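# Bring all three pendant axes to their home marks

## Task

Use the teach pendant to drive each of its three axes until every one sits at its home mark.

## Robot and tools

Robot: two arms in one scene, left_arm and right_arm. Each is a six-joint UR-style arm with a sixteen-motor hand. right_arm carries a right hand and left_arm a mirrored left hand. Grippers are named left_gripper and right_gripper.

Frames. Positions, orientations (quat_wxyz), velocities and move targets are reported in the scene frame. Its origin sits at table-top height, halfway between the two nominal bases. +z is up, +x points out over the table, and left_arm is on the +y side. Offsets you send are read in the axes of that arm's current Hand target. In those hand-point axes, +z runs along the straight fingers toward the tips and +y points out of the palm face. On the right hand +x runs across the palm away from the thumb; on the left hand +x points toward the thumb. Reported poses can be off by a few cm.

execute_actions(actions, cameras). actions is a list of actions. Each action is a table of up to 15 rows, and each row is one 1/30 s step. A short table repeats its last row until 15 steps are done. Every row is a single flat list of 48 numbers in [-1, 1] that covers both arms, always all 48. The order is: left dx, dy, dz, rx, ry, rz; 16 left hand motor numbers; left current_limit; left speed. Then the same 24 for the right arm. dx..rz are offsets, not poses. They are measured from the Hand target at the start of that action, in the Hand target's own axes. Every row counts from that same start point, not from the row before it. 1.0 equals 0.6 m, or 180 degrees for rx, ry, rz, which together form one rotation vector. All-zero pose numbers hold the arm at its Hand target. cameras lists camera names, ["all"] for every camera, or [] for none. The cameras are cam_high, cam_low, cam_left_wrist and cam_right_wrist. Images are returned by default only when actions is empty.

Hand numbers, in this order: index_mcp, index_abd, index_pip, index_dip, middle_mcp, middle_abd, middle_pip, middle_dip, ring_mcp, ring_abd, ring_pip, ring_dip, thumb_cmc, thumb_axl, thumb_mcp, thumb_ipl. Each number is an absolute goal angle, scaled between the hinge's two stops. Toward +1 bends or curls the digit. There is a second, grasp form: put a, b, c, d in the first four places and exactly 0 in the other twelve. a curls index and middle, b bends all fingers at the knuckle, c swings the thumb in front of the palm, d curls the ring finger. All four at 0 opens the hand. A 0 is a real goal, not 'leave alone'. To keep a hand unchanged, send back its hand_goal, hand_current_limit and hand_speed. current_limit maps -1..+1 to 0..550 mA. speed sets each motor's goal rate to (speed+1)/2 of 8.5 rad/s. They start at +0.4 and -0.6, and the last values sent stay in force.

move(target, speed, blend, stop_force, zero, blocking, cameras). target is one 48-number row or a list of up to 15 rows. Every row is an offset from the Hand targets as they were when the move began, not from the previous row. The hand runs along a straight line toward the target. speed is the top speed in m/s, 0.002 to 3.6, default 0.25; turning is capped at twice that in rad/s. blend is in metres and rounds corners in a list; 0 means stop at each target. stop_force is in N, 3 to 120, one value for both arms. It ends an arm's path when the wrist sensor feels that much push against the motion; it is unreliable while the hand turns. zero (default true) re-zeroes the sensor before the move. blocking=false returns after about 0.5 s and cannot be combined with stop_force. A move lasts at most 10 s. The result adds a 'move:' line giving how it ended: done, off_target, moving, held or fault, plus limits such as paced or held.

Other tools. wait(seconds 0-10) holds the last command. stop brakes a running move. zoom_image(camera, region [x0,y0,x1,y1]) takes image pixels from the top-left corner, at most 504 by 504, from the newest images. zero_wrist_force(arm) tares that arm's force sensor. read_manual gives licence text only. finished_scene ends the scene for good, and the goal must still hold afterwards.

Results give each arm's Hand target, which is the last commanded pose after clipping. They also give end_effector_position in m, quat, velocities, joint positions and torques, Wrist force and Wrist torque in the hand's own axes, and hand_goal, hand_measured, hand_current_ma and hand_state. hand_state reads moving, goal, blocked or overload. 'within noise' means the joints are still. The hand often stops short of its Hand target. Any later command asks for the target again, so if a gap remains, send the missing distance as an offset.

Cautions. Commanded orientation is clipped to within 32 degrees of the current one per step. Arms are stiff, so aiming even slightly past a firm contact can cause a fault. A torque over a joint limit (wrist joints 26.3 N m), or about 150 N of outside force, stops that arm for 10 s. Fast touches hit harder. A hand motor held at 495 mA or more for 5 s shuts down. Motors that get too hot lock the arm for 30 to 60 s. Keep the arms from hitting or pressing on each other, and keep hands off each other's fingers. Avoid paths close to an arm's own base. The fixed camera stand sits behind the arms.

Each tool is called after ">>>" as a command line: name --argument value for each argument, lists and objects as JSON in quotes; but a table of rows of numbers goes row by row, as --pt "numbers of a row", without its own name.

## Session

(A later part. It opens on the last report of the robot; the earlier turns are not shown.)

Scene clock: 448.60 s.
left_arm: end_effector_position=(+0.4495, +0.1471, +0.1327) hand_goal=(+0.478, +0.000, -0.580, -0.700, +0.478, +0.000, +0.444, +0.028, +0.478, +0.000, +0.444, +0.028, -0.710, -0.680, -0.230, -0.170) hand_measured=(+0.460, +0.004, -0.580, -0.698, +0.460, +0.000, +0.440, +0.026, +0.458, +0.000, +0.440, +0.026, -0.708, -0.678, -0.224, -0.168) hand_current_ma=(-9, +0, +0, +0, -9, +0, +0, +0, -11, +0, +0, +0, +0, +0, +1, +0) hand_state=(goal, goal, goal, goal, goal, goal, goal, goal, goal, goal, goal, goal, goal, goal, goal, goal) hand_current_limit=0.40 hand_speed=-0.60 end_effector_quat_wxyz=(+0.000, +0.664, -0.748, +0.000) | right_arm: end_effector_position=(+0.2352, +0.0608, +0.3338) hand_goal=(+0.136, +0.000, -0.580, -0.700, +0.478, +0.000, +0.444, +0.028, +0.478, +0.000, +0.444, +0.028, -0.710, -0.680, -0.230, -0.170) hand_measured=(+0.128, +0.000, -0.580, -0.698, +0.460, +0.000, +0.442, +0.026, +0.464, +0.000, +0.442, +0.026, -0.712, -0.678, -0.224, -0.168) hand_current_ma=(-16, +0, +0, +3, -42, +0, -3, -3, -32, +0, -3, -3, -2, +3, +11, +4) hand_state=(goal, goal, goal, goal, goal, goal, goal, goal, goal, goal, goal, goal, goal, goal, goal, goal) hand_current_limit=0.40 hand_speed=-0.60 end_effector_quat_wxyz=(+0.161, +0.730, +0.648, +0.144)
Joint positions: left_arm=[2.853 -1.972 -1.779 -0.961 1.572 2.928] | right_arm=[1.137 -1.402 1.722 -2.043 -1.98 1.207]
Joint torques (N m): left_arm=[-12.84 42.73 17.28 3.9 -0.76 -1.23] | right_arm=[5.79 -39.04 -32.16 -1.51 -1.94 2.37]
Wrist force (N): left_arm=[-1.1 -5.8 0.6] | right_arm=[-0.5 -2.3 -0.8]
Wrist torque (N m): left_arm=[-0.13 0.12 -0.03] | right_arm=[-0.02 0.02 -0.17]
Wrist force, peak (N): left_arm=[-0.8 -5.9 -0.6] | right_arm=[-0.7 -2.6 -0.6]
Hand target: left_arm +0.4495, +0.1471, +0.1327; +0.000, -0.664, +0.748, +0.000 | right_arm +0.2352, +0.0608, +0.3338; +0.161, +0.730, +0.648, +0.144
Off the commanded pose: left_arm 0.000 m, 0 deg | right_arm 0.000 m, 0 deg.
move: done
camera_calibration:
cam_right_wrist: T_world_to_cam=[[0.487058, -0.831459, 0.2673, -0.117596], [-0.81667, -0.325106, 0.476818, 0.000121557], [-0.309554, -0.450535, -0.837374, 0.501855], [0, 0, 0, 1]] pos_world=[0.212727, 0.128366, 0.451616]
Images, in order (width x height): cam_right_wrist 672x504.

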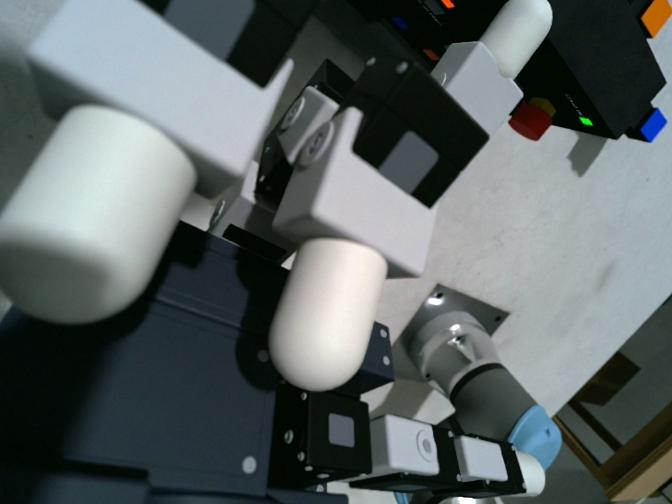

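>>> move --pt "0 0 0 0 0 0 0.479 0.001 -0.58 -0.70 0.479 0 0.445 0.029 0.479 0 0.445 0.029 -0.71 -0.68 -0.23 -0.17 0.4 -0.6 -0.1563 -0.0952 0.128 0 0 0 0.137 0.001 -0.58 -0.70 0.479 0 0.445 0.029 0.479 0 0.445 0.029 -0.71 -0.68 -0.23 -0.17 0.4 -0.6" --pt "0 0 0 0 0 0 0.479 0.001 -0.58 -0.70 0.479 0 0.445 0.029 0.479 0 0.445 0.029 -0.71 -0.68 -0.23 -0.17 0.4 -0.6 -0.2023 -0.112 0.2723 0 0 0 0.137 0.001 -0.58 -0.70 0.479 0 0.445 0.029 0.479 0 0.445 0.029 -0.71 -0.68 -0.23 -0.17 0.4 -0.6" --speed 0.15 --blend '[0.03, 0]' --cameras '["all"]'

>>> zoom_image --camera "cam_right_wrist" --region '[440, 0, 672, 220]'

>>> zoom_image --camera "cam_low" --region '[130, 240, 600, 350]'

Scene clock: 458.17 s.
left_arm: end_effector_position=(+0.4495, +0.1471, +0.1327) hand_goal=(+0.478, +0.000, -0.580, -0.700, +0.478, +0.000, +0.444, +0.028, +0.478, +0.000, +0.444, +0.028, -0.710, -0.680, -0.230, -0.170) hand_measured=(+0.460, +0.004, -0.580, -0.698, +0.460, +0.000, +0.440, +0.026, +0.458, +0.000, +0.440, +0.026, -0.708, -0.678, -0.224, -0.168) hand_current_ma=(-9, +0, +0, +0, -9, +0, +0, +0, -11, +0, +0, +0, +0, +0, +1, +0) hand_state=(goal, goal, goal, goal, goal, goal, goal, goal, goal, goal, goal, goal, goal, goal, goal, goal) hand_current_limit=0.40 hand_speed=-0.60 end_effector_quat_wxyz=(+0.000, +0.664, -0.748, +0.000) | right_arm: end_effector_position=(+0.2287, -0.0606, +0.1573) hand_goal=(+0.136, +0.000, -0.580, -0.700, +0.478, +0.000, +0.444, +0.028, +0.478, +0.000, +0.444, +0.028, -0.710, -0.680, -0.230, -0.170) hand_measured=(+0.126, +0.000, -0.580, -0.698, +0.460, +0.000, +0.442, +0.026, +0.464, +0.000, +0.442, +0.026, -0.712, -0.678, -0.224, -0.168) hand_current_ma=(-17, +0, +0, +3, -41, +0, -3, -3, -31, +0, -3, -3, -2, +3, +11, +4) hand_state=(goal, goal, goal, goal, goal, goal, goal, goal, goal, goal, goal, goal, goal, goal, goal, goal) hand_current_limit=0.40 hand_speed=-0.60 end_effector_quat_wxyz=(+0.161, +0.730, +0.648, +0.144)
Joint positions: left_arm=[2.853 -1.972 -1.779 -0.961 1.572 2.928] | right_arm=[1.026 -1.398 2.287 -2.657 -1.961 1.088]
Joint torques (N m): left_arm=[-10.48 24.9 23.53 -0.86 -0.95 1.39] | right_arm=[2.97 -23.19 -20.04 -4.69 -2.11 2.22]
Wrist force (N): left_arm=[-0.9 -5.5 0.6] | right_arm=[-0.9 -1.9 -0.7]
Wrist torque (N m): left_arm=[-0.11 0.09 -0.02] | right_arm=[0.02 0.07 -0.25]
Wrist force, peak (N): left_arm=[-0.8 -6.1 0.0] | right_arm=[-1.2 -2.8 -0.9]
Hand target: left_arm +0.4495, +0.1471, +0.1327; +0.000, -0.664, +0.748, +0.000 | right_arm +0.2287, -0.0606, +0.1573; +0.161, +0.730, +0.648, +0.144
Off the commanded pose: left_arm 0.000 m, 0 deg | right_arm 0.000 m, 0 deg.
move: done
camera_calibration:
cam_left_wrist: T_world_to_cam=[[0.746971, 0.664789, 0.009506, -0.464669], [0.449772, -0.515799, 0.729148, -0.271343], [0.489633, -0.540377, -0.68429, 0.069473], [0, 0, 0, 1]] pos_world=[0.43512, 0.20649, 0.249806]
cam_right_wrist: T_world_to_cam=[[0.487031, -0.83145, 0.267379, -0.168229], [-0.816648, -0.324986, 0.476938, 0.0395944], [-0.309656, -0.450638, -0.83728, 0.297295], [0, 0, 0, 1]] pos_world=[0.206327, 0.00696615, 0.275016]

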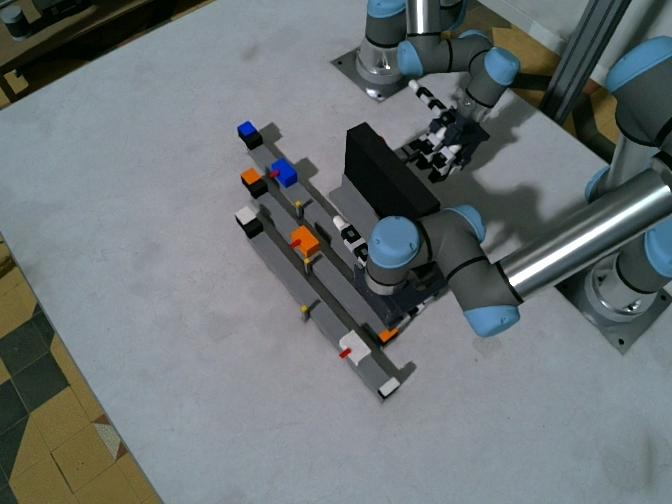

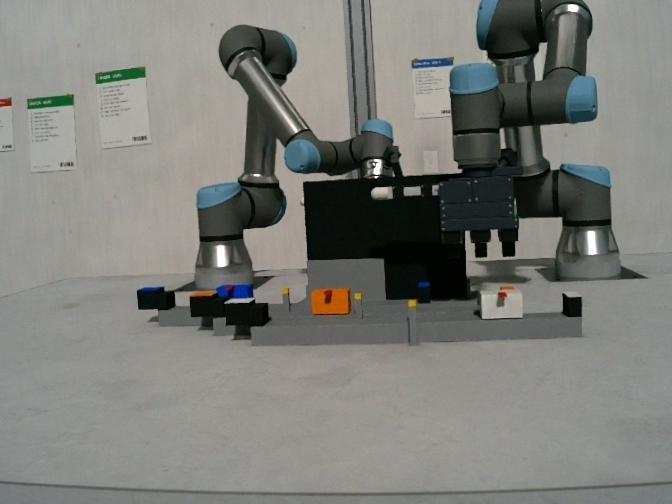

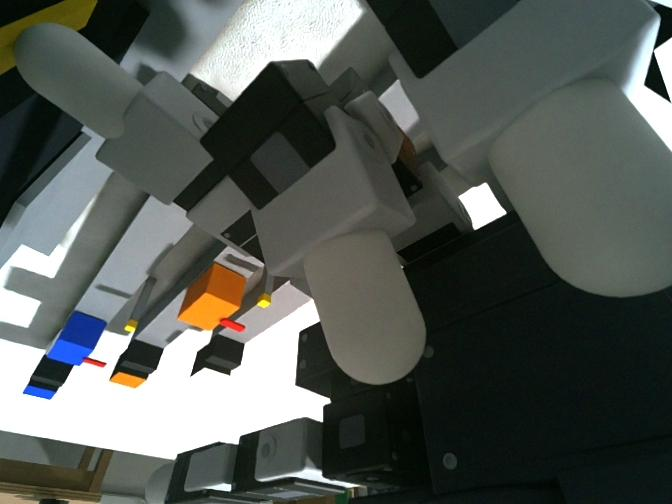

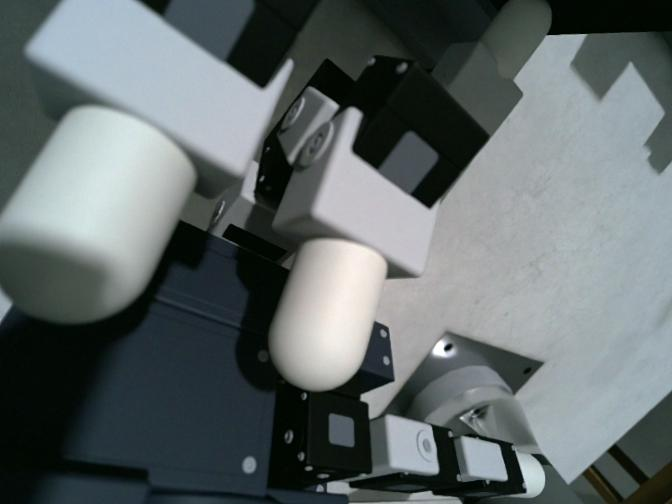

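Scaled by 2.172 from the camera's 672x504 image, which has a finer 960x720 frame.

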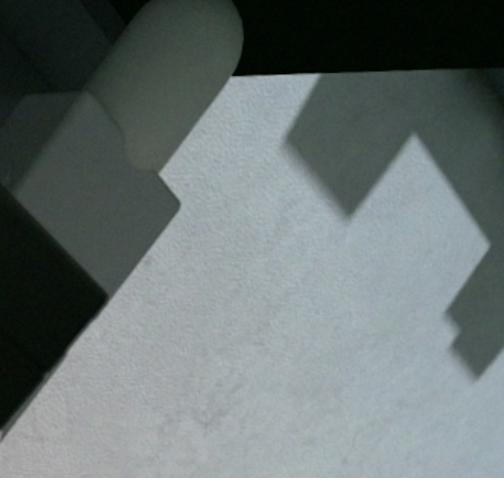

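Scaled by 1.072 from the camera's 672x504 image, which has a finer 960x720 frame.

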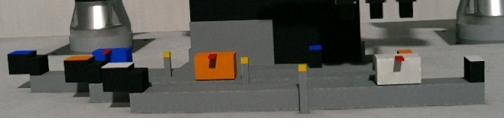

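>>> zoom_image --camera "cam_low" --region '[390, 270, 530, 350]'

>>> move --target '[0,0,0,0,0,0, 0.479,0.001,-0.58,-0.70,0.479,0,0.445,0.029,0.479,0,0.445,0.029,-0.71,-0.68,-0.23,-0.17, 0.4,-0.6, 0,0.0529,0.0246,0,0,0, 0.137,0.001,-0.58,-0.70,0.479,0,0.445,0.029,0.479,0,0.445,0.029,-0.71,-0.68,-0.23,-0.17, 0.4,-0.6]' --speed 0.01 --stop_force 3 --cameras '["all"]'

>>> zoom_image --camera "cam_low" --region '[390, 270, 530, 350]'

Scaled by 3.600 from the camera's 672x504 image, which has a finer 960x720 frame.

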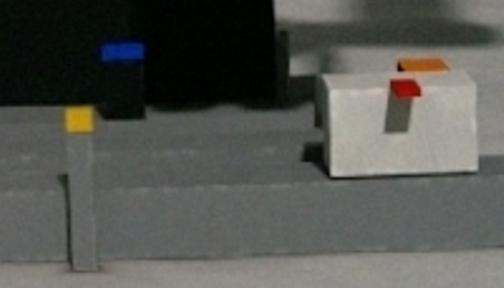

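Scene clock: 465.30 s.
left_arm: end_effector_position=(+0.4495, +0.1471, +0.1327) hand_goal=(+0.478, +0.000, -0.580, -0.700, +0.478, +0.000, +0.444, +0.028, +0.478, +0.000, +0.444, +0.028, -0.710, -0.680, -0.230, -0.170) hand_measured=(+0.460, +0.004, -0.580, -0.698, +0.460, +0.000, +0.440, +0.026, +0.458, +0.000, +0.440, +0.026, -0.708, -0.678, -0.224, -0.168) hand_current_ma=(-9, +0, +0, +0, -9, +0, +0, +0, -11, +0, +0, +0, +0, +0, +1, +0) hand_state=(goal, goal, goal, goal, goal, goal, goal, goal, goal, goal, goal, goal, goal, goal, goal, goal) hand_current_limit=0.40 hand_speed=-0.60 end_effector_quat_wxyz=(+0.000, +0.664, -0.748, +0.000) | right_arm: end_effector_position=(+0.2537, -0.0636, +0.1573) hand_goal=(+0.136, +0.000, -0.580, -0.700, +0.478, +0.000, +0.444, +0.028, +0.478, +0.000, +0.444, +0.028, -0.710, -0.680, -0.230, -0.170) hand_measured=(+0.126, +0.000, -0.580, -0.698, +0.460, +0.000, +0.442, +0.026, +0.464, +0.000, +0.442, +0.026, -0.712, -0.678, -0.224, -0.168) hand_current_ma=(-17, -1, +0, +3, -41, +0, -3, -3, -31, +0, -3, -3, -2, +3, +11, +4) hand_state=(goal, goal, goal, goal, goal, goal, goal, goal, goal, goal, goal, goal, goal, goal, goal, goal) hand_current_limit=0.40 hand_speed=-0.60 end_effector_quat_wxyz=(+0.161, +0.730, +0.648, +0.144)
Joint positions: left_arm=[2.853 -1.972 -1.779 -0.961 1.572 2.928] | right_arm=[0.972 -1.384 2.277 -2.682 -1.95 1.032]
Joint torques (N m): left_arm=[-7.56 25.43 23.5 -0.86 -0.9 1.35] | right_arm=[5.62 -36.11 -4.22 -1 -2.63 2.39]
Wrist force (N): left_arm=[-0.4 -5.9 -0.7] | right_arm=[-1.3 -4.8 -2.9]
Wrist torque (N m): left_arm=[-0.14 0.07 0.00] | right_arm=[0.00 0.07 -0.21]
Wrist force, peak (N): left_arm=[-0.6 -6.1 -1.0] | right_arm=[-1.2 -5.8 -3.3]
Hand target: left_arm +0.4495, +0.1471, +0.1327; +0.000, -0.664, +0.748, +0.000 | right_arm +0.2537, -0.0636, +0.1573; +0.161, +0.730, +0.648, +0.144 (not the last commanded pose)
Off the commanded pose: left_arm 0.000 m, 0 deg | right_arm 0.010 m, 0 deg.
move: contact (right_arm)
camera_calibration:
cam_left_wrist: T_world_to_cam=[[0.746971, 0.664789, 0.009506, -0.464669], [0.449772, -0.515799, 0.729148, -0.271343], [0.489633, -0.540377, -0.68429, 0.069473], [0, 0, 0, 1]] pos_world=[0.43512, 0.20649, 0.249806]
cam_right_wrist: T_world_to_cam=[[0.487058, -0.831459, 0.2673, -0.182752], [-0.81667, -0.325106, 0.476818, 0.0590253], [-0.309554, -0.450535, -0.837374, 0.3037], [0, 0, 0, 1]] pos_world=[0.231227, 0.00406614, 0.275016]

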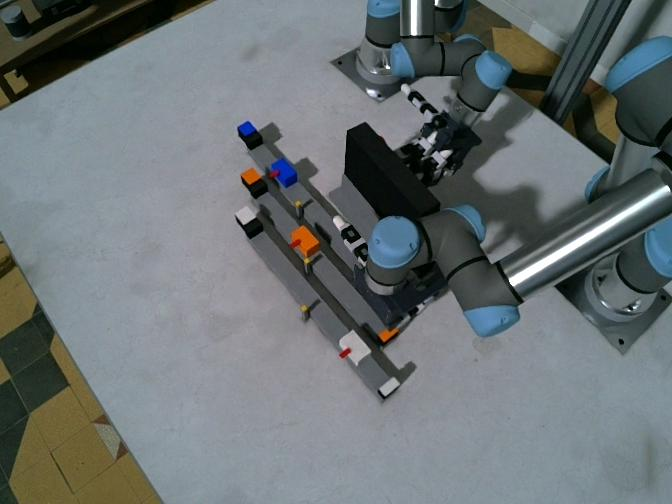

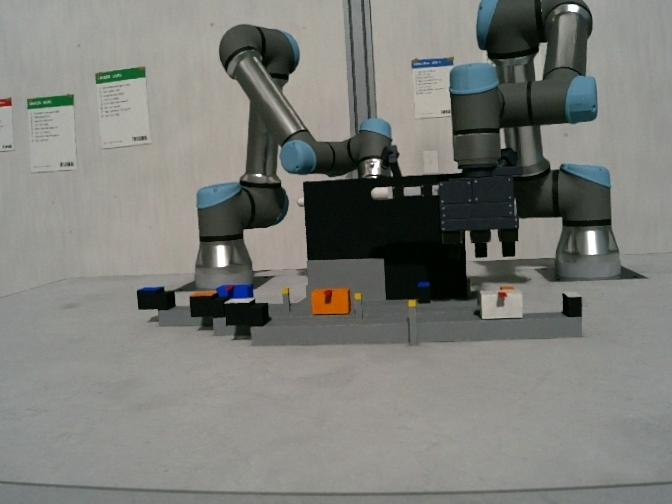

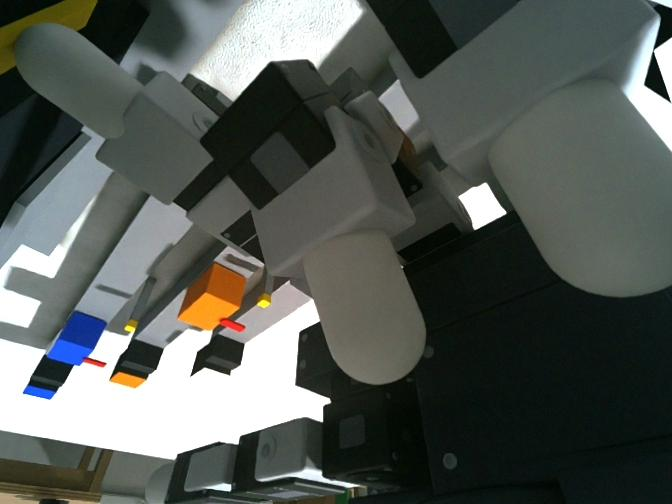

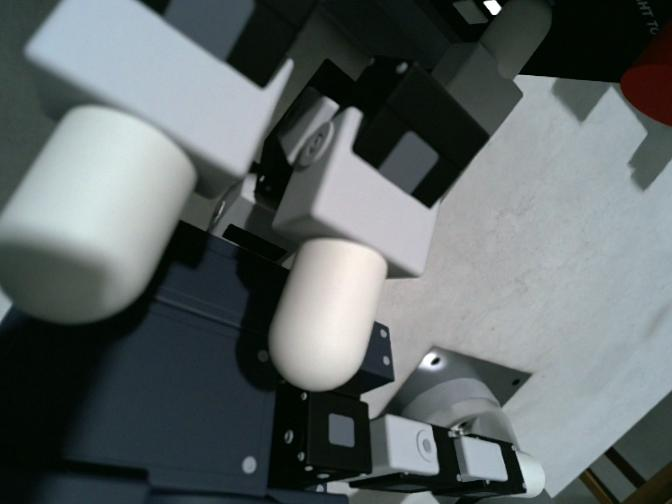

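Scaled by 3.600 from the camera's 672x504 image, which has a finer 960x720 frame.

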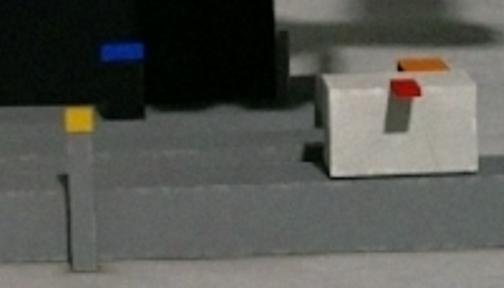

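>>> execute_actions --actions '[[[0,0,0,0,0,0, 0.479,0.001,-0.58,-0.70,0.479,0,0.445,0.029,0.479,0,0.445,0.029,-0.71,-0.68,-0.23,-0.17, 0.4,-0.6, 0,0.00151,0.0007,0,0,0, 0.137,0.001,-0.58,-0.70,0.479,0,0.445,0.029,0.479,0,0.445,0.029,-0.71,-0.68,-0.23,-0.17, 0.4,-0.6], [0,0,0,0,0,0, 0.479,0.001,-0.58,-0.70,0.479,0,0.445,0.029,0.479,0,0.445,0.029,-0.71,-0.68,-0.23,-0.17, 0.4,-0.6, 0,0.00302,0.00141,0,0,0, 0.137,0.001,-0.58,-0.70,0.479,0,0.445,0.029,0.479,0,0.445,0.029,-0.71,-0.68,-0.23,-0.17, 0.4,-0.6]], [[0,0,0,0,0,0, 0.479,0.001,-0.58,-0.70,0.479,0,0.445,0.029,0.479,0,0.445,0.029,-0.71,-0.68,-0.23,-0.17, 0.4,-0.6, 0,-0.00302,-0.00141,0,0,0, 0.137,0.001,-0.58,-0.70,0.479,0,0.445,0.029,0.479,0,0.445,0.029,-0.71,-0.68,-0.23,-0.17, 0.4,-0.6]]]' --cameras '["cam_low", "cam_left_wrist"]'

>>> zoom_image --camera "cam_low" --region '[390, 270, 530, 350]'

Scene clock: 472.00 s.
left_arm: end_effector_position=(+0.4495, +0.1471, +0.1327) hand_goal=(+0.478, +0.000, -0.580, -0.700, +0.478, +0.000, +0.444, +0.028, +0.478, +0.000, +0.444, +0.028, -0.710, -0.680, -0.230, -0.170) hand_measured=(+0.460, +0.004, -0.580, -0.698, +0.460, +0.000, +0.440, +0.026, +0.458, +0.000, +0.440, +0.026, -0.708, -0.678, -0.224, -0.168) hand_current_ma=(-9, +0, +0, +0, -9, +0, +0, +0, -11, +0, +0, +0, +0, +0, +1, +0) hand_state=(goal, goal, goal, goal, goal, goal, goal, goal, goal, goal, goal, goal, goal, goal, goal, goal) hand_current_limit=0.40 hand_speed=-0.60 end_effector_quat_wxyz=(+0.000, +0.664, -0.748, +0.000) | right_arm: end_effector_position=(+0.2537, -0.0636, +0.1573) hand_goal=(+0.136, +0.000, -0.580, -0.700, +0.478, +0.000, +0.444, +0.028, +0.478, +0.000, +0.444, +0.028, -0.710, -0.680, -0.230, -0.170) hand_measured=(+0.126, -0.002, -0.582, -0.698, +0.460, +0.000, +0.442, +0.026, +0.464, +0.000, +0.442, +0.026, -0.712, -0.678, -0.224, -0.168) hand_current_ma=(-18, -1, -1, +2, -41, +0, -3, -3, -31, +0, -3, -3, -2, +3, +11, +4) hand_state=(goal, goal, goal, goal, goal, goal, goal, goal, goal, goal, goal, goal, goal, goal, goal, goal) hand_current_limit=0.40 hand_speed=-0.60 end_effector_quat_wxyz=(+0.161, +0.730, +0.648, +0.144)
Joint positions: left_arm=[2.853 -1.972 -1.779 -0.961 1.572 2.928] | right_arm=[0.972 -1.384 2.277 -2.682 -1.95 1.032]
Joint torques (N m): left_arm=[-6.45 25.65 21.39 -0.69 -0.77 1.18] | right_arm=[-9.38 -32.25 -5.03 -2.59 0.04 -2.83]
Wrist force (N): left_arm=[-1.0 -5.7 0.4] | right_arm=[-0.2 -5.7 -1.6]
Wrist torque (N m): left_arm=[-0.10 0.09 -0.02] | right_arm=[-0.10 -0.02 -0.15]
Wrist force, peak (N): left_arm=[-0.4 -6.8 -1.1] | right_arm=[-1.4 -27.1 -12.7]
Hand target: left_arm +0.4495, +0.1471, +0.1327; +0.000, -0.664, +0.748, +0.000 | right_arm +0.2537, -0.0636, +0.1573; +0.161, +0.730, +0.648, +0.144
Off the commanded pose: left_arm 0.000 m, 0 deg | right_arm 0.000 m, 0 deg.
camera_calibration:
cam_left_wrist: T_world_to_cam=[[0.746941, 0.664823, 0.00945752, -0.46465], [0.449821, -0.515755, 0.729148, -0.271374], [0.489632, -0.540377, -0.68429, 0.0694733], [0, 0, 0, 1]] pos_world=[0.43512, 0.20649, 0.249806]
Images, in order (width x height): cam_low 672x504, cam_left_wrist 672x504.

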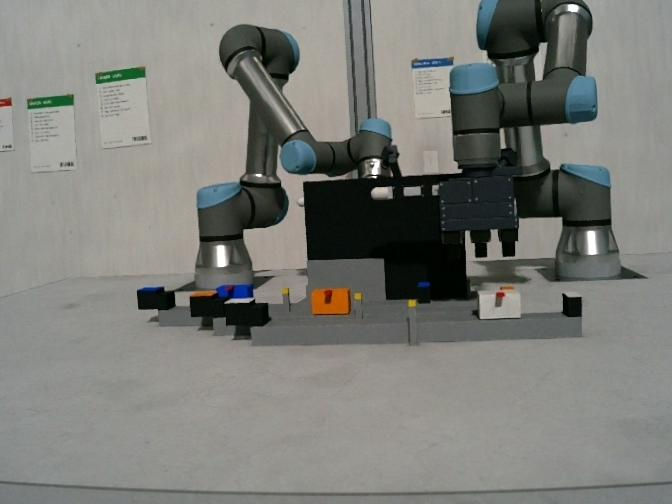

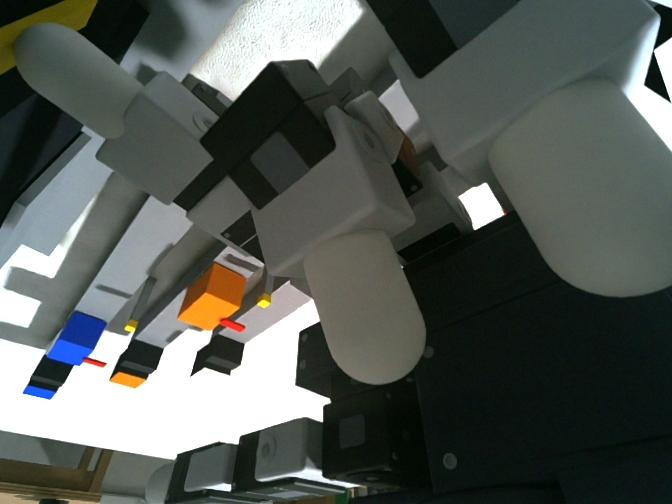

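Scaled by 3.600 from the camera's 672x504 image, which has a finer 960x720 frame.

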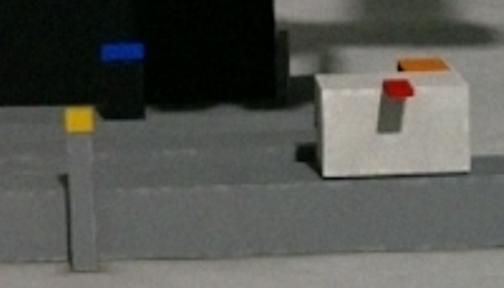

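>>> execute_actions --actions '[[[0,0,0,0,0,0, 0.479,0.001,-0.58,-0.70,0.479,0,0.445,0.029,0.479,0,0.445,0.029,-0.71,-0.68,-0.23,-0.17, 0.4,-0.6, 0,0.00075,0.00035,0,0,0, 0.137,0.001,-0.58,-0.70,0.479,0,0.445,0.029,0.479,0,0.445,0.029,-0.71,-0.68,-0.23,-0.17, 0.4,-0.6], [0,0,0,0,0,0, 0.479,0.001,-0.58,-0.70,0.479,0,0.445,0.029,0.479,0,0.445,0.029,-0.71,-0.68,-0.23,-0.17, 0.4,-0.6, 0,0.00151,0.0007,0,0,0, 0.137,0.001,-0.58,-0.70,0.479,0,0.445,0.029,0.479,0,0.445,0.029,-0.71,-0.68,-0.23,-0.17, 0.4,-0.6]], [[0,0,0,0,0,0, 0.479,0.001,-0.58,-0.70,0.479,0,0.445,0.029,0.479,0,0.445,0.029,-0.71,-0.68,-0.23,-0.17, 0.4,-0.6, 0,0,0,0,0,0, 0.137,0.001,-0.58,-0.70,0.479,0,0.445,0.029,0.479,0,0.445,0.029,-0.71,-0.68,-0.23,-0.17, 0.4,-0.6]], [[0,0,0,0,0,0, 0.479,0.001,-0.58,-0.70,0.479,0,0.445,0.029,0.479,0,0.445,0.029,-0.71,-0.68,-0.23,-0.17, 0.4,-0.6, 0,0,0,0,0,0, 0.137,0.001,-0.58,-0.70,0.479,0,0.445,0.029,0.479,0,0.445,0.029,-0.71,-0.68,-0.23,-0.17, 0.4,-0.6]], [[0,0,0,0,0,0, 0.479,0.001,-0.58,-0.70,0.479,0,0.445,0.029,0.479,0,0.445,0.029,-0.71,-0.68,-0.23,-0.17, 0.4,-0.6, 0,0,0,0,0,0, 0.137,0.001,-0.58,-0.70,0.479,0,0.445,0.029,0.479,0,0.445,0.029,-0.71,-0.68,-0.23,-0.17, 0.4,-0.6]], [[0,0,0,0,0,0, 0.479,0.001,-0.58,-0.70,0.479,0,0.445,0.029,0.479,0,0.445,0.029,-0.71,-0.68,-0.23,-0.17, 0.4,-0.6, 0,-0.00226,-0.00105,0,0,0, 0.137,0.001,-0.58,-0.70,0.479,0,0.445,0.029,0.479,0,0.445,0.029,-0.71,-0.68,-0.23,-0.17, 0.4,-0.6]]]' --cameras '["cam_low"]'

>>> zoom_image --camera "cam_low" --region '[390, 270, 530, 350]'

Scene clock: 482.90 s.
left_arm: end_effector_position=(+0.4495, +0.1471, +0.1327) hand_goal=(+0.478, +0.000, -0.580, -0.700, +0.478, +0.000, +0.444, +0.028, +0.478, +0.000, +0.444, +0.028, -0.710, -0.680, -0.230, -0.170) hand_measured=(+0.460, +0.004, -0.580, -0.698, +0.460, +0.000, +0.440, +0.026, +0.458, +0.000, +0.440, +0.026, -0.708, -0.678, -0.224, -0.168) hand_current_ma=(-9, +0, +0, +0, -9, +0, +0, +0, -11, +0, +0, +0, +0, +0, +1, +0) hand_state=(goal, goal, goal, goal, goal, goal, goal, goal, goal, goal, goal, goal, goal, goal, goal, goal) hand_current_limit=0.40 hand_speed=-0.60 end_effector_quat_wxyz=(+0.000, +0.664, -0.748, +0.000) | right_arm: end_effector_position=(+0.2532, -0.0635, +0.1573) hand_goal=(+0.136, +0.000, -0.580, -0.700, +0.478, +0.000, +0.444, +0.028, +0.478, +0.000, +0.444, +0.028, -0.710, -0.680, -0.230, -0.170) hand_measured=(+0.128, -0.002, -0.580, -0.698, +0.460, +0.000, +0.442, +0.026, +0.464, +0.000, +0.442, +0.026, -0.712, -0.678, -0.224, -0.168) hand_current_ma=(-17, -1, -1, +2, -41, +0, -3, -3, -31, +0, -3, -3, -2, +3, +11, +4) hand_state=(goal, goal, goal, goal, goal, goal, goal, goal, goal, goal, goal, goal, goal, goal, goal, goal) hand_current_limit=0.40 hand_speed=-0.60 end_effector_quat_wxyz=(+0.161, +0.730, +0.648, +0.144)
Joint positions: left_arm=[2.853 -1.972 -1.779 -0.961 1.572 2.928] | right_arm=[0.973 -1.384 2.277 -2.682 -1.95 1.033]
Joint torques (N m): left_arm=[-4.38 25.42 13.69 -0.58 -0.8 1.36] | right_arm=[-8.53 -36.51 -3.68 -4.65 0.41 -2.43]
Wrist force (N): left_arm=[-0.8 -5.9 -0.2] | right_arm=[-0.3 -2.4 -1.1]
Wrist torque (N m): left_arm=[-0.14 0.10 -0.01] | right_arm=[-0.02 -0.02 -0.16]
Wrist force, peak (N): left_arm=[-0.4 -6.2 -0.6] | right_arm=[-0.5 -8.6 -2.9]
Hand target: left_arm +0.4495, +0.1471, +0.1327; +0.000, -0.664, +0.748, +0.000 | right_arm +0.2532, -0.0635, +0.1573; +0.161, +0.730, +0.648, +0.144
Off the commanded pose: left_arm 0.000 m, 0 deg | right_arm 0.000 m, 0 deg.
Images, in order (width x height): cam_low 672x504.

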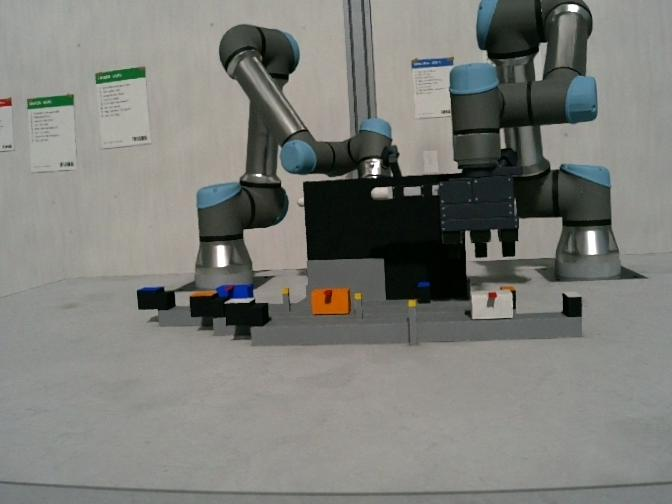

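Scaled by 3.600 from the camera's 672x504 image, which has a finer 960x720 frame.

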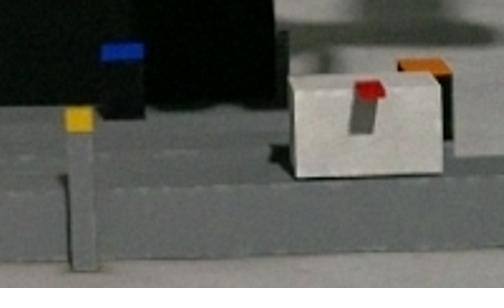

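>>> move --target '[0,0,0,0,0,0, 0.479,0.001,-0.58,-0.70,0.479,0,0.445,0.029,0.479,0,0.445,0.029,-0.71,-0.68,-0.23,-0.17, 0.4,-0.6, 0,0.00226,0.00105,0,0,0, 0.137,0.001,-0.58,-0.70,0.479,0,0.445,0.029,0.479,0,0.445,0.029,-0.71,-0.68,-0.23,-0.17, 0.4,-0.6]' --speed 0.02

>>> wait --seconds 9

>>> wait --seconds 7

>>> move --target '[0,0,0,0,0,0, 0.479,0.001,-0.58,-0.70,0.479,0,0.445,0.029,0.479,0,0.445,0.029,-0.71,-0.68,-0.23,-0.17, 0.4,-0.6, 0,-0.00226,-0.00105,0,0,0, 0.137,0.001,-0.58,-0.70,0.479,0,0.445,0.029,0.479,0,0.445,0.029,-0.71,-0.68,-0.23,-0.17, 0.4,-0.6]' --speed 0.02 --cameras '["cam_low", "cam_left_wrist"]'

>>> zoom_image --camera "cam_low" --region '[390, 270, 530, 350]'

Scene clock: 490.47 s.
left_arm: end_effector_position=(+0.4495, +0.1471, +0.1327) hand_goal=(+0.478, +0.000, -0.580, -0.700, +0.478, +0.000, +0.444, +0.028, +0.478, +0.000, +0.444, +0.028, -0.710, -0.680, -0.230, -0.170) hand_measured=(+0.460, +0.004, -0.580, -0.698, +0.460, +0.000, +0.440, +0.026, +0.458, +0.000, +0.440, +0.026, -0.708, -0.678, -0.224, -0.168) hand_current_ma=(-9, +0, +0, +0, -9, +0, +0, +0, -11, +0, +0, +0, +0, +0, +1, +0) hand_state=(goal, goal, goal, goal, goal, goal, goal, goal, goal, goal, goal, goal, goal, goal, goal, goal) hand_current_limit=0.40 hand_speed=-0.60 end_effector_quat_wxyz=(+0.000, +0.664, -0.748, +0.000) | right_arm: end_effector_position=(+0.2547, -0.0637, +0.1573) hand_goal=(+0.136, +0.000, -0.580, -0.700, +0.478, +0.000, +0.444, +0.028, +0.478, +0.000, +0.444, +0.028, -0.710, -0.680, -0.230, -0.170) hand_measured=(+0.128, +0.000, -0.580, -0.698, +0.460, +0.000, +0.442, +0.026, +0.464, +0.000, +0.442, +0.026, -0.712, -0.678, -0.224, -0.168) hand_current_ma=(-17, -1, -1, +2, -41, +0, -3, -3, -31, +0, -3, -3, -2, +3, +11, +4) hand_state=(goal, goal, goal, goal, goal, goal, goal, goal, goal, goal, goal, goal, goal, goal, goal, goal) hand_current_limit=0.40 hand_speed=-0.60 end_effector_quat_wxyz=(+0.161, +0.730, +0.648, +0.144)
Joint positions: left_arm=[2.853 -1.972 -1.779 -0.961 1.572 2.928] | right_arm=[0.97 -1.383 2.276 -2.683 -1.95 1.029]
Joint torques (N m): left_arm=[-3.14 26.38 12.81 -0.66 -0.67 1.31] | right_arm=[-6.15 -19.92 -25.6 -5.12 -0.61 -1.97]
Wrist force (N): left_arm=[-0.7 -5.9 -0.5] | right_arm=[-0.8 -7.5 -3.6]
Wrist torque (N m): left_arm=[-0.13 0.10 -0.02] | right_arm=[-0.05 -0.06 -0.05]
Wrist force, peak (N): left_arm=[-0.4 -6.1 -0.9] | right_arm=[-0.6 -8.2 -2.8]
Hand target: left_arm +0.4495, +0.1471, +0.1327; +0.000, -0.664, +0.748, +0.000 | right_arm +0.2547, -0.0637, +0.1573; +0.161, +0.730, +0.648, +0.144
Off the commanded pose: left_arm 0.000 m, 0 deg | right_arm 0.000 m, 0 deg.
move: done

Scene clock: 499.47 s.
left_arm: end_effector_position=(+0.4495, +0.1471, +0.1327) hand_goal=(+0.478, +0.000, -0.580, -0.700, +0.478, +0.000, +0.444, +0.028, +0.478, +0.000, +0.444, +0.028, -0.710, -0.680, -0.230, -0.170) hand_measured=(+0.460, +0.004, -0.580, -0.698, +0.460, +0.000, +0.440, +0.026, +0.458, +0.000, +0.440, +0.026, -0.708, -0.678, -0.224, -0.168) hand_current_ma=(-9, +0, +0, +0, -9, +0, +0, +0, -11, +0, +0, +0, +0, +0, +1, +0) hand_state=(goal, goal, goal, goal, goal, goal, goal, goal, goal, goal, goal, goal, goal, goal, goal, goal) hand_current_limit=0.40 hand_speed=-0.60 end_effector_quat_wxyz=(+0.000, +0.664, -0.748, +0.000) | right_arm: end_effector_position=(+0.2547, -0.0637, +0.1573) hand_goal=(+0.136, +0.000, -0.580, -0.700, +0.478, +0.000, +0.444, +0.028, +0.478, +0.000, +0.444, +0.028, -0.710, -0.680, -0.230, -0.170) hand_measured=(+0.128, +0.000, -0.580, -0.698, +0.460, +0.000, +0.442, +0.026, +0.464, +0.000, +0.442, +0.026, -0.712, -0.678, -0.224, -0.168) hand_current_ma=(-17, -1, -1, +2, -41, +0, -3, -3, -31, +0, -3, -3, -2, +3, +11, +4) hand_state=(goal, goal, goal, goal, goal, goal, goal, goal, goal, goal, goal, goal, goal, goal, goal, goal) hand_current_limit=0.40 hand_speed=-0.60 end_effector_quat_wxyz=(+0.161, +0.730, +0.648, +0.144)
Joint positions: left_arm=[2.853 -1.972 -1.779 -0.961 1.572 2.928] | right_arm=[0.97 -1.383 2.276 -2.683 -1.95 1.029]
Joint torques (N m): left_arm=[0.75 26.65 13.14 -0.58 -0.54 1.28] | right_arm=[1.04 -31.77 -25.82 -1.47 -2.36 2.22]
Wrist force (N): left_arm=[-0.6 -5.6 0.1] | right_arm=[-0.7 -7.7 -3.1]
Wrist torque (N m): left_arm=[-0.11 0.07 -0.01] | right_arm=[-0.04 -0.06 -0.05]
Wrist force, peak (N): left_arm=[-0.7 -6.1 -0.8] | right_arm=[-0.4 -8.6 -2.4]
Hand target: left_arm +0.4495, +0.1471, +0.1327; +0.000, -0.664, +0.748, +0.000 | right_arm +0.2547, -0.0637, +0.1573; +0.161, +0.730, +0.648, +0.144
Off the commanded pose: left_arm 0.000 m, 0 deg | right_arm 0.000 m, 0 deg.
wait: 9.00 s; at rest by 0.17 s

Scene clock: 506.47 s.
left_arm: end_effector_position=(+0.4495, +0.1471, +0.1327) hand_goal=(+0.478, +0.000, -0.580, -0.700, +0.478, +0.000, +0.444, +0.028, +0.478, +0.000, +0.444, +0.028, -0.710, -0.680, -0.230, -0.170) hand_measured=(+0.460, +0.004, -0.580, -0.698, +0.460, +0.000, +0.440, +0.026, +0.458, +0.000, +0.440, +0.026, -0.708, -0.678, -0.224, -0.168) hand_current_ma=(-9, +0, +0, +0, -9, +0, +0, +0, -11, +0, +0, +0, +0, +0, +1, +0) hand_state=(goal, goal, goal, goal, goal, goal, goal, goal, goal, goal, goal, goal, goal, goal, goal, goal) hand_current_limit=0.40 hand_speed=-0.60 end_effector_quat_wxyz=(+0.000, +0.664, -0.748, +0.000) | right_arm: end_effector_position=(+0.2547, -0.0637, +0.1573) hand_goal=(+0.136, +0.000, -0.580, -0.700, +0.478, +0.000, +0.444, +0.028, +0.478, +0.000, +0.444, +0.028, -0.710, -0.680, -0.230, -0.170) hand_measured=(+0.128, +0.000, -0.580, -0.698, +0.460, +0.000, +0.442, +0.026, +0.464, +0.000, +0.442, +0.026, -0.712, -0.678, -0.224, -0.168) hand_current_ma=(-17, -1, -1, +2, -41, +0, -3, -3, -31, +0, -3, -3, -2, +3, +11, +4) hand_state=(goal, goal, goal, goal, goal, goal, goal, goal, goal, goal, goal, goal, goal, goal, goal, goal) hand_current_limit=0.40 hand_speed=-0.60 end_effector_quat_wxyz=(+0.161, +0.730, +0.648, +0.144)
Joint positions: left_arm=[2.853 -1.972 -1.779 -0.961 1.572 2.928] | right_arm=[0.97 -1.383 2.276 -2.683 -1.95 1.029]
Joint torques (N m): left_arm=[3.21 26.6 13.85 -0.51 -0.59 1.32] | right_arm=[0.81 -33.99 -26.89 -1.4 -2.24 1.98]
Wrist force (N): left_arm=[-1.0 -5.7 0.4] | right_arm=[-0.9 -8.4 -2.8]
Wrist torque (N m): left_arm=[-0.13 0.10 -0.02] | right_arm=[-0.10 -0.02 -0.08]
Wrist force, peak (N): left_arm=[-0.7 -6.1 -0.7] | right_arm=[-0.6 -8.5 -2.9]
Hand target: left_arm +0.4495, +0.1471, +0.1327; +0.000, -0.664, +0.748, +0.000 | right_arm +0.2547, -0.0637, +0.1573; +0.161, +0.730, +0.648, +0.144
Off the commanded pose: left_arm 0.000 m, 0 deg | right_arm 0.000 m, 0 deg.
wait: 7.00 s; at rest by 0.17 s

Scene clock: 507.17 s.
left_arm: end_effector_position=(+0.4495, +0.1471, +0.1327) hand_goal=(+0.478, +0.000, -0.580, -0.700, +0.478, +0.000, +0.444, +0.028, +0.478, +0.000, +0.444, +0.028, -0.710, -0.680, -0.230, -0.170) hand_measured=(+0.460, +0.004, -0.580, -0.698, +0.460, +0.000, +0.440, +0.026, +0.458, +0.000, +0.440, +0.026, -0.708, -0.678, -0.224, -0.168) hand_current_ma=(-9, +0, +0, +0, -9, +0, +0, +0, -11, +0, +0, +0, +0, +0, +1, +0) hand_state=(goal, goal, goal, goal, goal, goal, goal, goal, goal, goal, goal, goal, goal, goal, goal, goal) hand_current_limit=0.40 hand_speed=-0.60 end_effector_quat_wxyz=(+0.000, +0.664, -0.748, +0.000) | right_arm: end_effector_position=(+0.2532, -0.0635, +0.1573) hand_goal=(+0.136, +0.000, -0.580, -0.700, +0.478, +0.000, +0.444, +0.028, +0.478, +0.000, +0.444, +0.028, -0.710, -0.680, -0.230, -0.170) hand_measured=(+0.126, -0.002, -0.580, -0.698, +0.460, +0.000, +0.442, +0.026, +0.464, +0.000, +0.442, +0.026, -0.712, -0.678, -0.224, -0.168) hand_current_ma=(-17, -2, -1, +2, -41, +0, -3, -3, -31, +0, -3, -3, -2, +3, +11, +4) hand_state=(goal, goal, goal, goal, goal, goal, goal, goal, goal, goal, goal, goal, goal, goal, goal, goal) hand_current_limit=0.40 hand_speed=-0.60 end_effector_quat_wxyz=(+0.161, +0.730, +0.648, +0.144)
Joint positions: left_arm=[2.853 -1.972 -1.779 -0.961 1.572 2.928] | right_arm=[0.973 -1.384 2.277 -2.682 -1.95 1.033]
Joint torques (N m): left_arm=[4.42 26.32 13.58 -0.61 -0.6 1.47] | right_arm=[2.31 -33.29 -5.23 -1.04 -2.06 1.57]
Wrist force (N): left_arm=[-0.6 -5.8 -1.0] | right_arm=[-0.5 -2.3 -1.0]
Wrist torque (N m): left_arm=[-0.11 0.10 -0.02] | right_arm=[-0.02 -0.01 -0.20]
Wrist force, peak (N): left_arm=[-0.6 -6.0 -0.9] | right_arm=[-0.5 -8.2 -2.7]
Hand target: left_arm +0.4495, +0.1471, +0.1327; +0.000, -0.664, +0.748, +0.000 | right_arm +0.2532, -0.0635, +0.1573; +0.161, +0.730, +0.648, +0.144
Off the commanded pose: left_arm 0.000 m, 0 deg | right_arm 0.000 m, 0 deg.
move: done
camera_calibration:
cam_left_wrist: T_world_to_cam=[[0.746971, 0.664789, 0.009506, -0.464669], [0.449772, -0.515799, 0.729148, -0.271343], [0.489633, -0.540377, -0.68429, 0.069473], [0, 0, 0, 1]] pos_world=[0.43512, 0.20649, 0.249806]
Images, in order (width x height): cam_low 672x504, cam_left_wrist 672x504.

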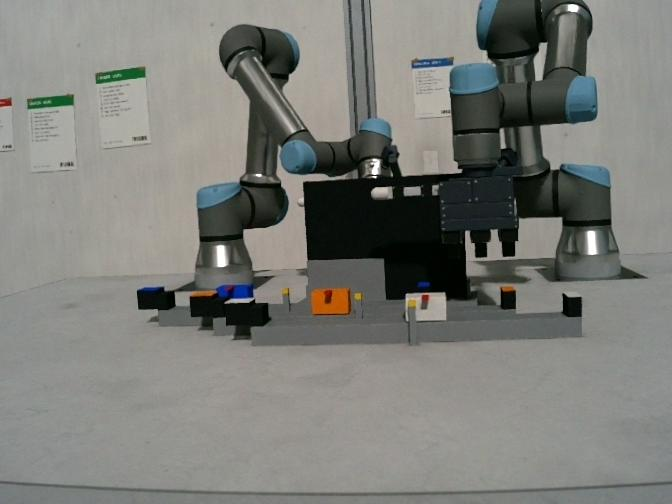

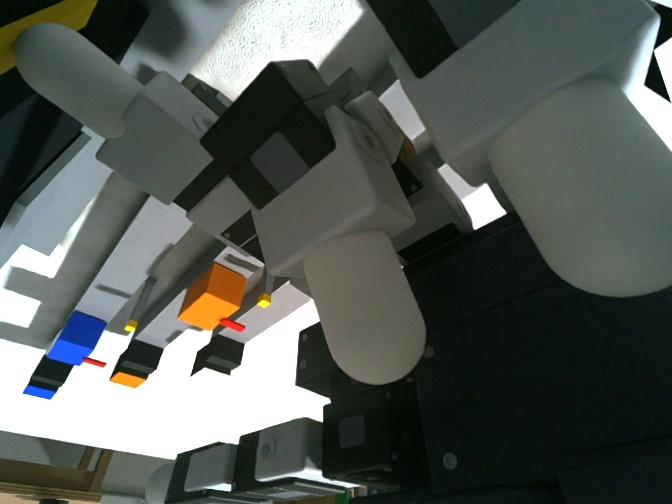

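Scaled by 3.600 from the camera's 672x504 image, which has a finer 960x720 frame.

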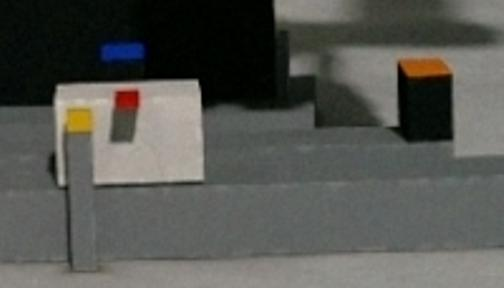

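>>> execute_actions --actions '[[[0,0,0,0,0,0, 0.479,0.001,-0.58,-0.70,0.479,0,0.445,0.029,0.479,0,0.445,0.029,-0.71,-0.68,-0.23,-0.17, 0.4,-0.6, 0,0.00113,0.00053,0,0,0, 0.137,0.001,-0.58,-0.70,0.479,0,0.445,0.029,0.479,0,0.445,0.029,-0.71,-0.68,-0.23,-0.17, 0.4,-0.6], [0,0,0,0,0,0, 0.479,0.001,-0.58,-0.70,0.479,0,0.445,0.029,0.479,0,0.445,0.029,-0.71,-0.68,-0.23,-0.17, 0.4,-0.6, 0,0.00226,0.00105,0,0,0, 0.137,0.001,-0.58,-0.70,0.479,0,0.445,0.029,0.479,0,0.445,0.029,-0.71,-0.68,-0.23,-0.17, 0.4,-0.6]], [[0,0,0,0,0,0, 0.479,0.001,-0.58,-0.70,0.479,0,0.445,0.029,0.479,0,0.445,0.029,-0.71,-0.68,-0.23,-0.17, 0.4,-0.6, 0,0,0,0,0,0, 0.137,0.001,-0.58,-0.70,0.479,0,0.445,0.029,0.479,0,0.445,0.029,-0.71,-0.68,-0.23,-0.17, 0.4,-0.6]], [[0,0,0,0,0,0, 0.479,0.001,-0.58,-0.70,0.479,0,0.445,0.029,0.479,0,0.445,0.029,-0.71,-0.68,-0.23,-0.17, 0.4,-0.6, 0,0,0,0,0,0, 0.137,0.001,-0.58,-0.70,0.479,0,0.445,0.029,0.479,0,0.445,0.029,-0.71,-0.68,-0.23,-0.17, 0.4,-0.6]], [[0,0,0,0,0,0, 0.479,0.001,-0.58,-0.70,0.479,0,0.445,0.029,0.479,0,0.445,0.029,-0.71,-0.68,-0.23,-0.17, 0.4,-0.6, 0,0,0,0,0,0, 0.137,0.001,-0.58,-0.70,0.479,0,0.445,0.029,0.479,0,0.445,0.029,-0.71,-0.68,-0.23,-0.17, 0.4,-0.6]], [[0,0,0,0,0,0, 0.479,0.001,-0.58,-0.70,0.479,0,0.445,0.029,0.479,0,0.445,0.029,-0.71,-0.68,-0.23,-0.17, 0.4,-0.6, 0,0,0,0,0,0, 0.137,0.001,-0.58,-0.70,0.479,0,0.445,0.029,0.479,0,0.445,0.029,-0.71,-0.68,-0.23,-0.17, 0.4,-0.6]], [[0,0,0,0,0,0, 0.479,0.001,-0.58,-0.70,0.479,0,0.445,0.029,0.479,0,0.445,0.029,-0.71,-0.68,-0.23,-0.17, 0.4,-0.6, 0,0,0,0,0,0, 0.137,0.001,-0.58,-0.70,0.479,0,0.445,0.029,0.479,0,0.445,0.029,-0.71,-0.68,-0.23,-0.17, 0.4,-0.6]], [[0,0,0,0,0,0, 0.479,0.001,-0.58,-0.70,0.479,0,0.445,0.029,0.479,0,0.445,0.029,-0.71,-0.68,-0.23,-0.17, 0.4,-0.6, 0,-0.00226,-0.00105,0,0,0, 0.137,0.001,-0.58,-0.70,0.479,0,0.445,0.029,0.479,0,0.445,0.029,-0.71,-0.68,-0.23,-0.17, 0.4,-0.6]]]' --cameras '["cam_low", "cam_high"]'

>>> zoom_image --camera "cam_low" --region '[380, 280, 450, 350]'

>>> zoom_image --camera "cam_high" --region '[260, 260, 370, 350]'

Scene clock: 531.07 s.
left_arm: end_effector_position=(+0.4495, +0.1471, +0.1327) hand_goal=(+0.478, +0.000, -0.580, -0.700, +0.478, +0.000, +0.444, +0.028, +0.478, +0.000, +0.444, +0.028, -0.710, -0.680, -0.230, -0.170) hand_measured=(+0.460, +0.004, -0.580, -0.698, +0.460, +0.000, +0.440, +0.026, +0.458, +0.000, +0.440, +0.026, -0.708, -0.678, -0.224, -0.168) hand_current_ma=(-9, +0, +0, +0, -9, +0, +0, +0, -11, +0, +0, +0, +0, +0, +1, +0) hand_state=(goal, goal, goal, goal, goal, goal, goal, goal, goal, goal, goal, goal, goal, goal, goal, goal) hand_current_limit=0.40 hand_speed=-0.60 end_effector_quat_wxyz=(+0.000, +0.664, -0.748, +0.000) | right_arm: end_effector_position=(+0.2532, -0.0635, +0.1573) hand_goal=(+0.136, +0.000, -0.580, -0.700, +0.478, +0.000, +0.444, +0.028, +0.478, +0.000, +0.444, +0.028, -0.710, -0.680, -0.230, -0.170) hand_measured=(+0.126, -0.002, -0.582, -0.698, +0.460, +0.000, +0.442, +0.026, +0.464, +0.000, +0.442, +0.026, -0.712, -0.678, -0.224, -0.168) hand_current_ma=(-19, -3, -1, +2, -41, +0, -3, -3, -31, +0, -3, -3, -2, +3, +11, +4) hand_state=(goal, goal, goal, goal, goal, goal, goal, goal, goal, goal, goal, goal, goal, goal, goal, goal) hand_current_limit=0.40 hand_speed=-0.60 end_effector_quat_wxyz=(+0.161, +0.730, +0.648, +0.144)
Joint positions: left_arm=[2.853 -1.972 -1.779 -0.961 1.572 2.928] | right_arm=[0.973 -1.384 2.277 -2.682 -1.95 1.033]
Joint torques (N m): left_arm=[4.15 27.06 12.15 -0.38 -0.59 1.48] | right_arm=[-8.34 -18.86 -5.25 -4.98 0.33 -2.32]
Wrist force (N): left_arm=[-0.8 -5.5 -0.4] | right_arm=[-0.8 -2.5 -1.1]
Wrist torque (N m): left_arm=[-0.09 0.10 -0.03] | right_arm=[-0.03 0.04 -0.21]
Wrist force, peak (N): left_arm=[-1.0 -6.1 0.2] | right_arm=[-0.4 -8.8 -2.6]
Hand target: left_arm +0.4495, +0.1471, +0.1327; +0.000, -0.664, +0.748, +0.000 | right_arm +0.2532, -0.0635, +0.1573; +0.161, +0.730, +0.648, +0.144
Off the commanded pose: left_arm 0.000 m, 0 deg | right_arm 0.000 m, 0 deg.
Images, in order (width x height): cam_high 672x504, cam_low 672x504.

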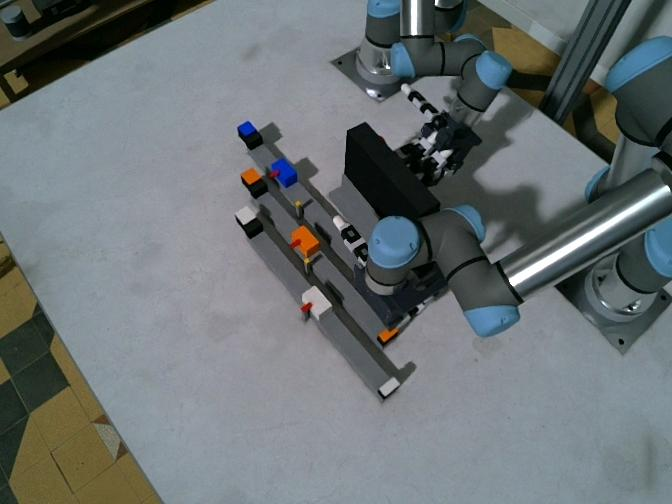

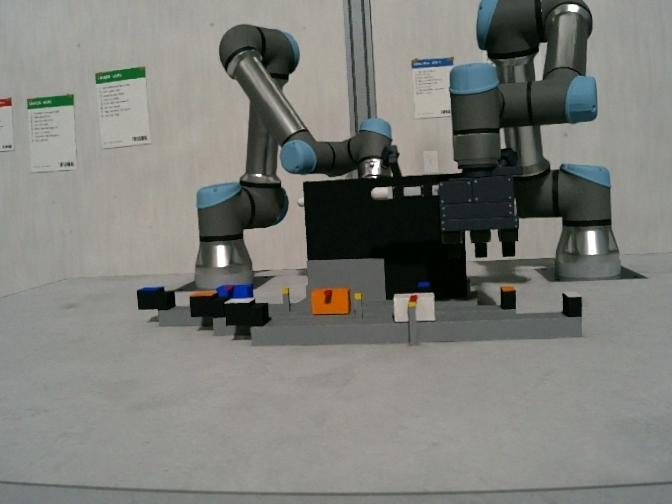

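Scaled by 7.200 from the camera's 672x504 image, which has a finer 960x720 frame.

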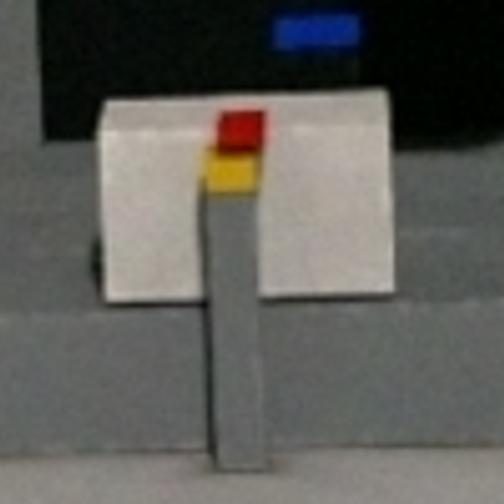

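Scaled by 4.582 from the camera's 672x504 image, which has a finer 960x720 frame.

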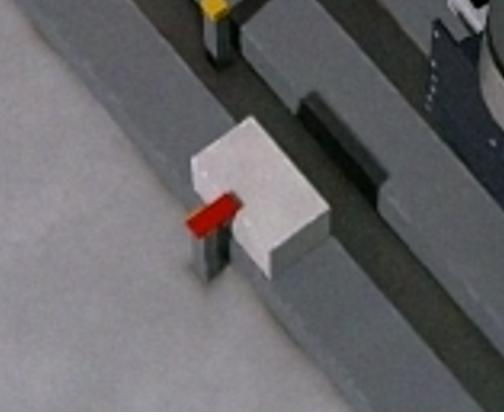

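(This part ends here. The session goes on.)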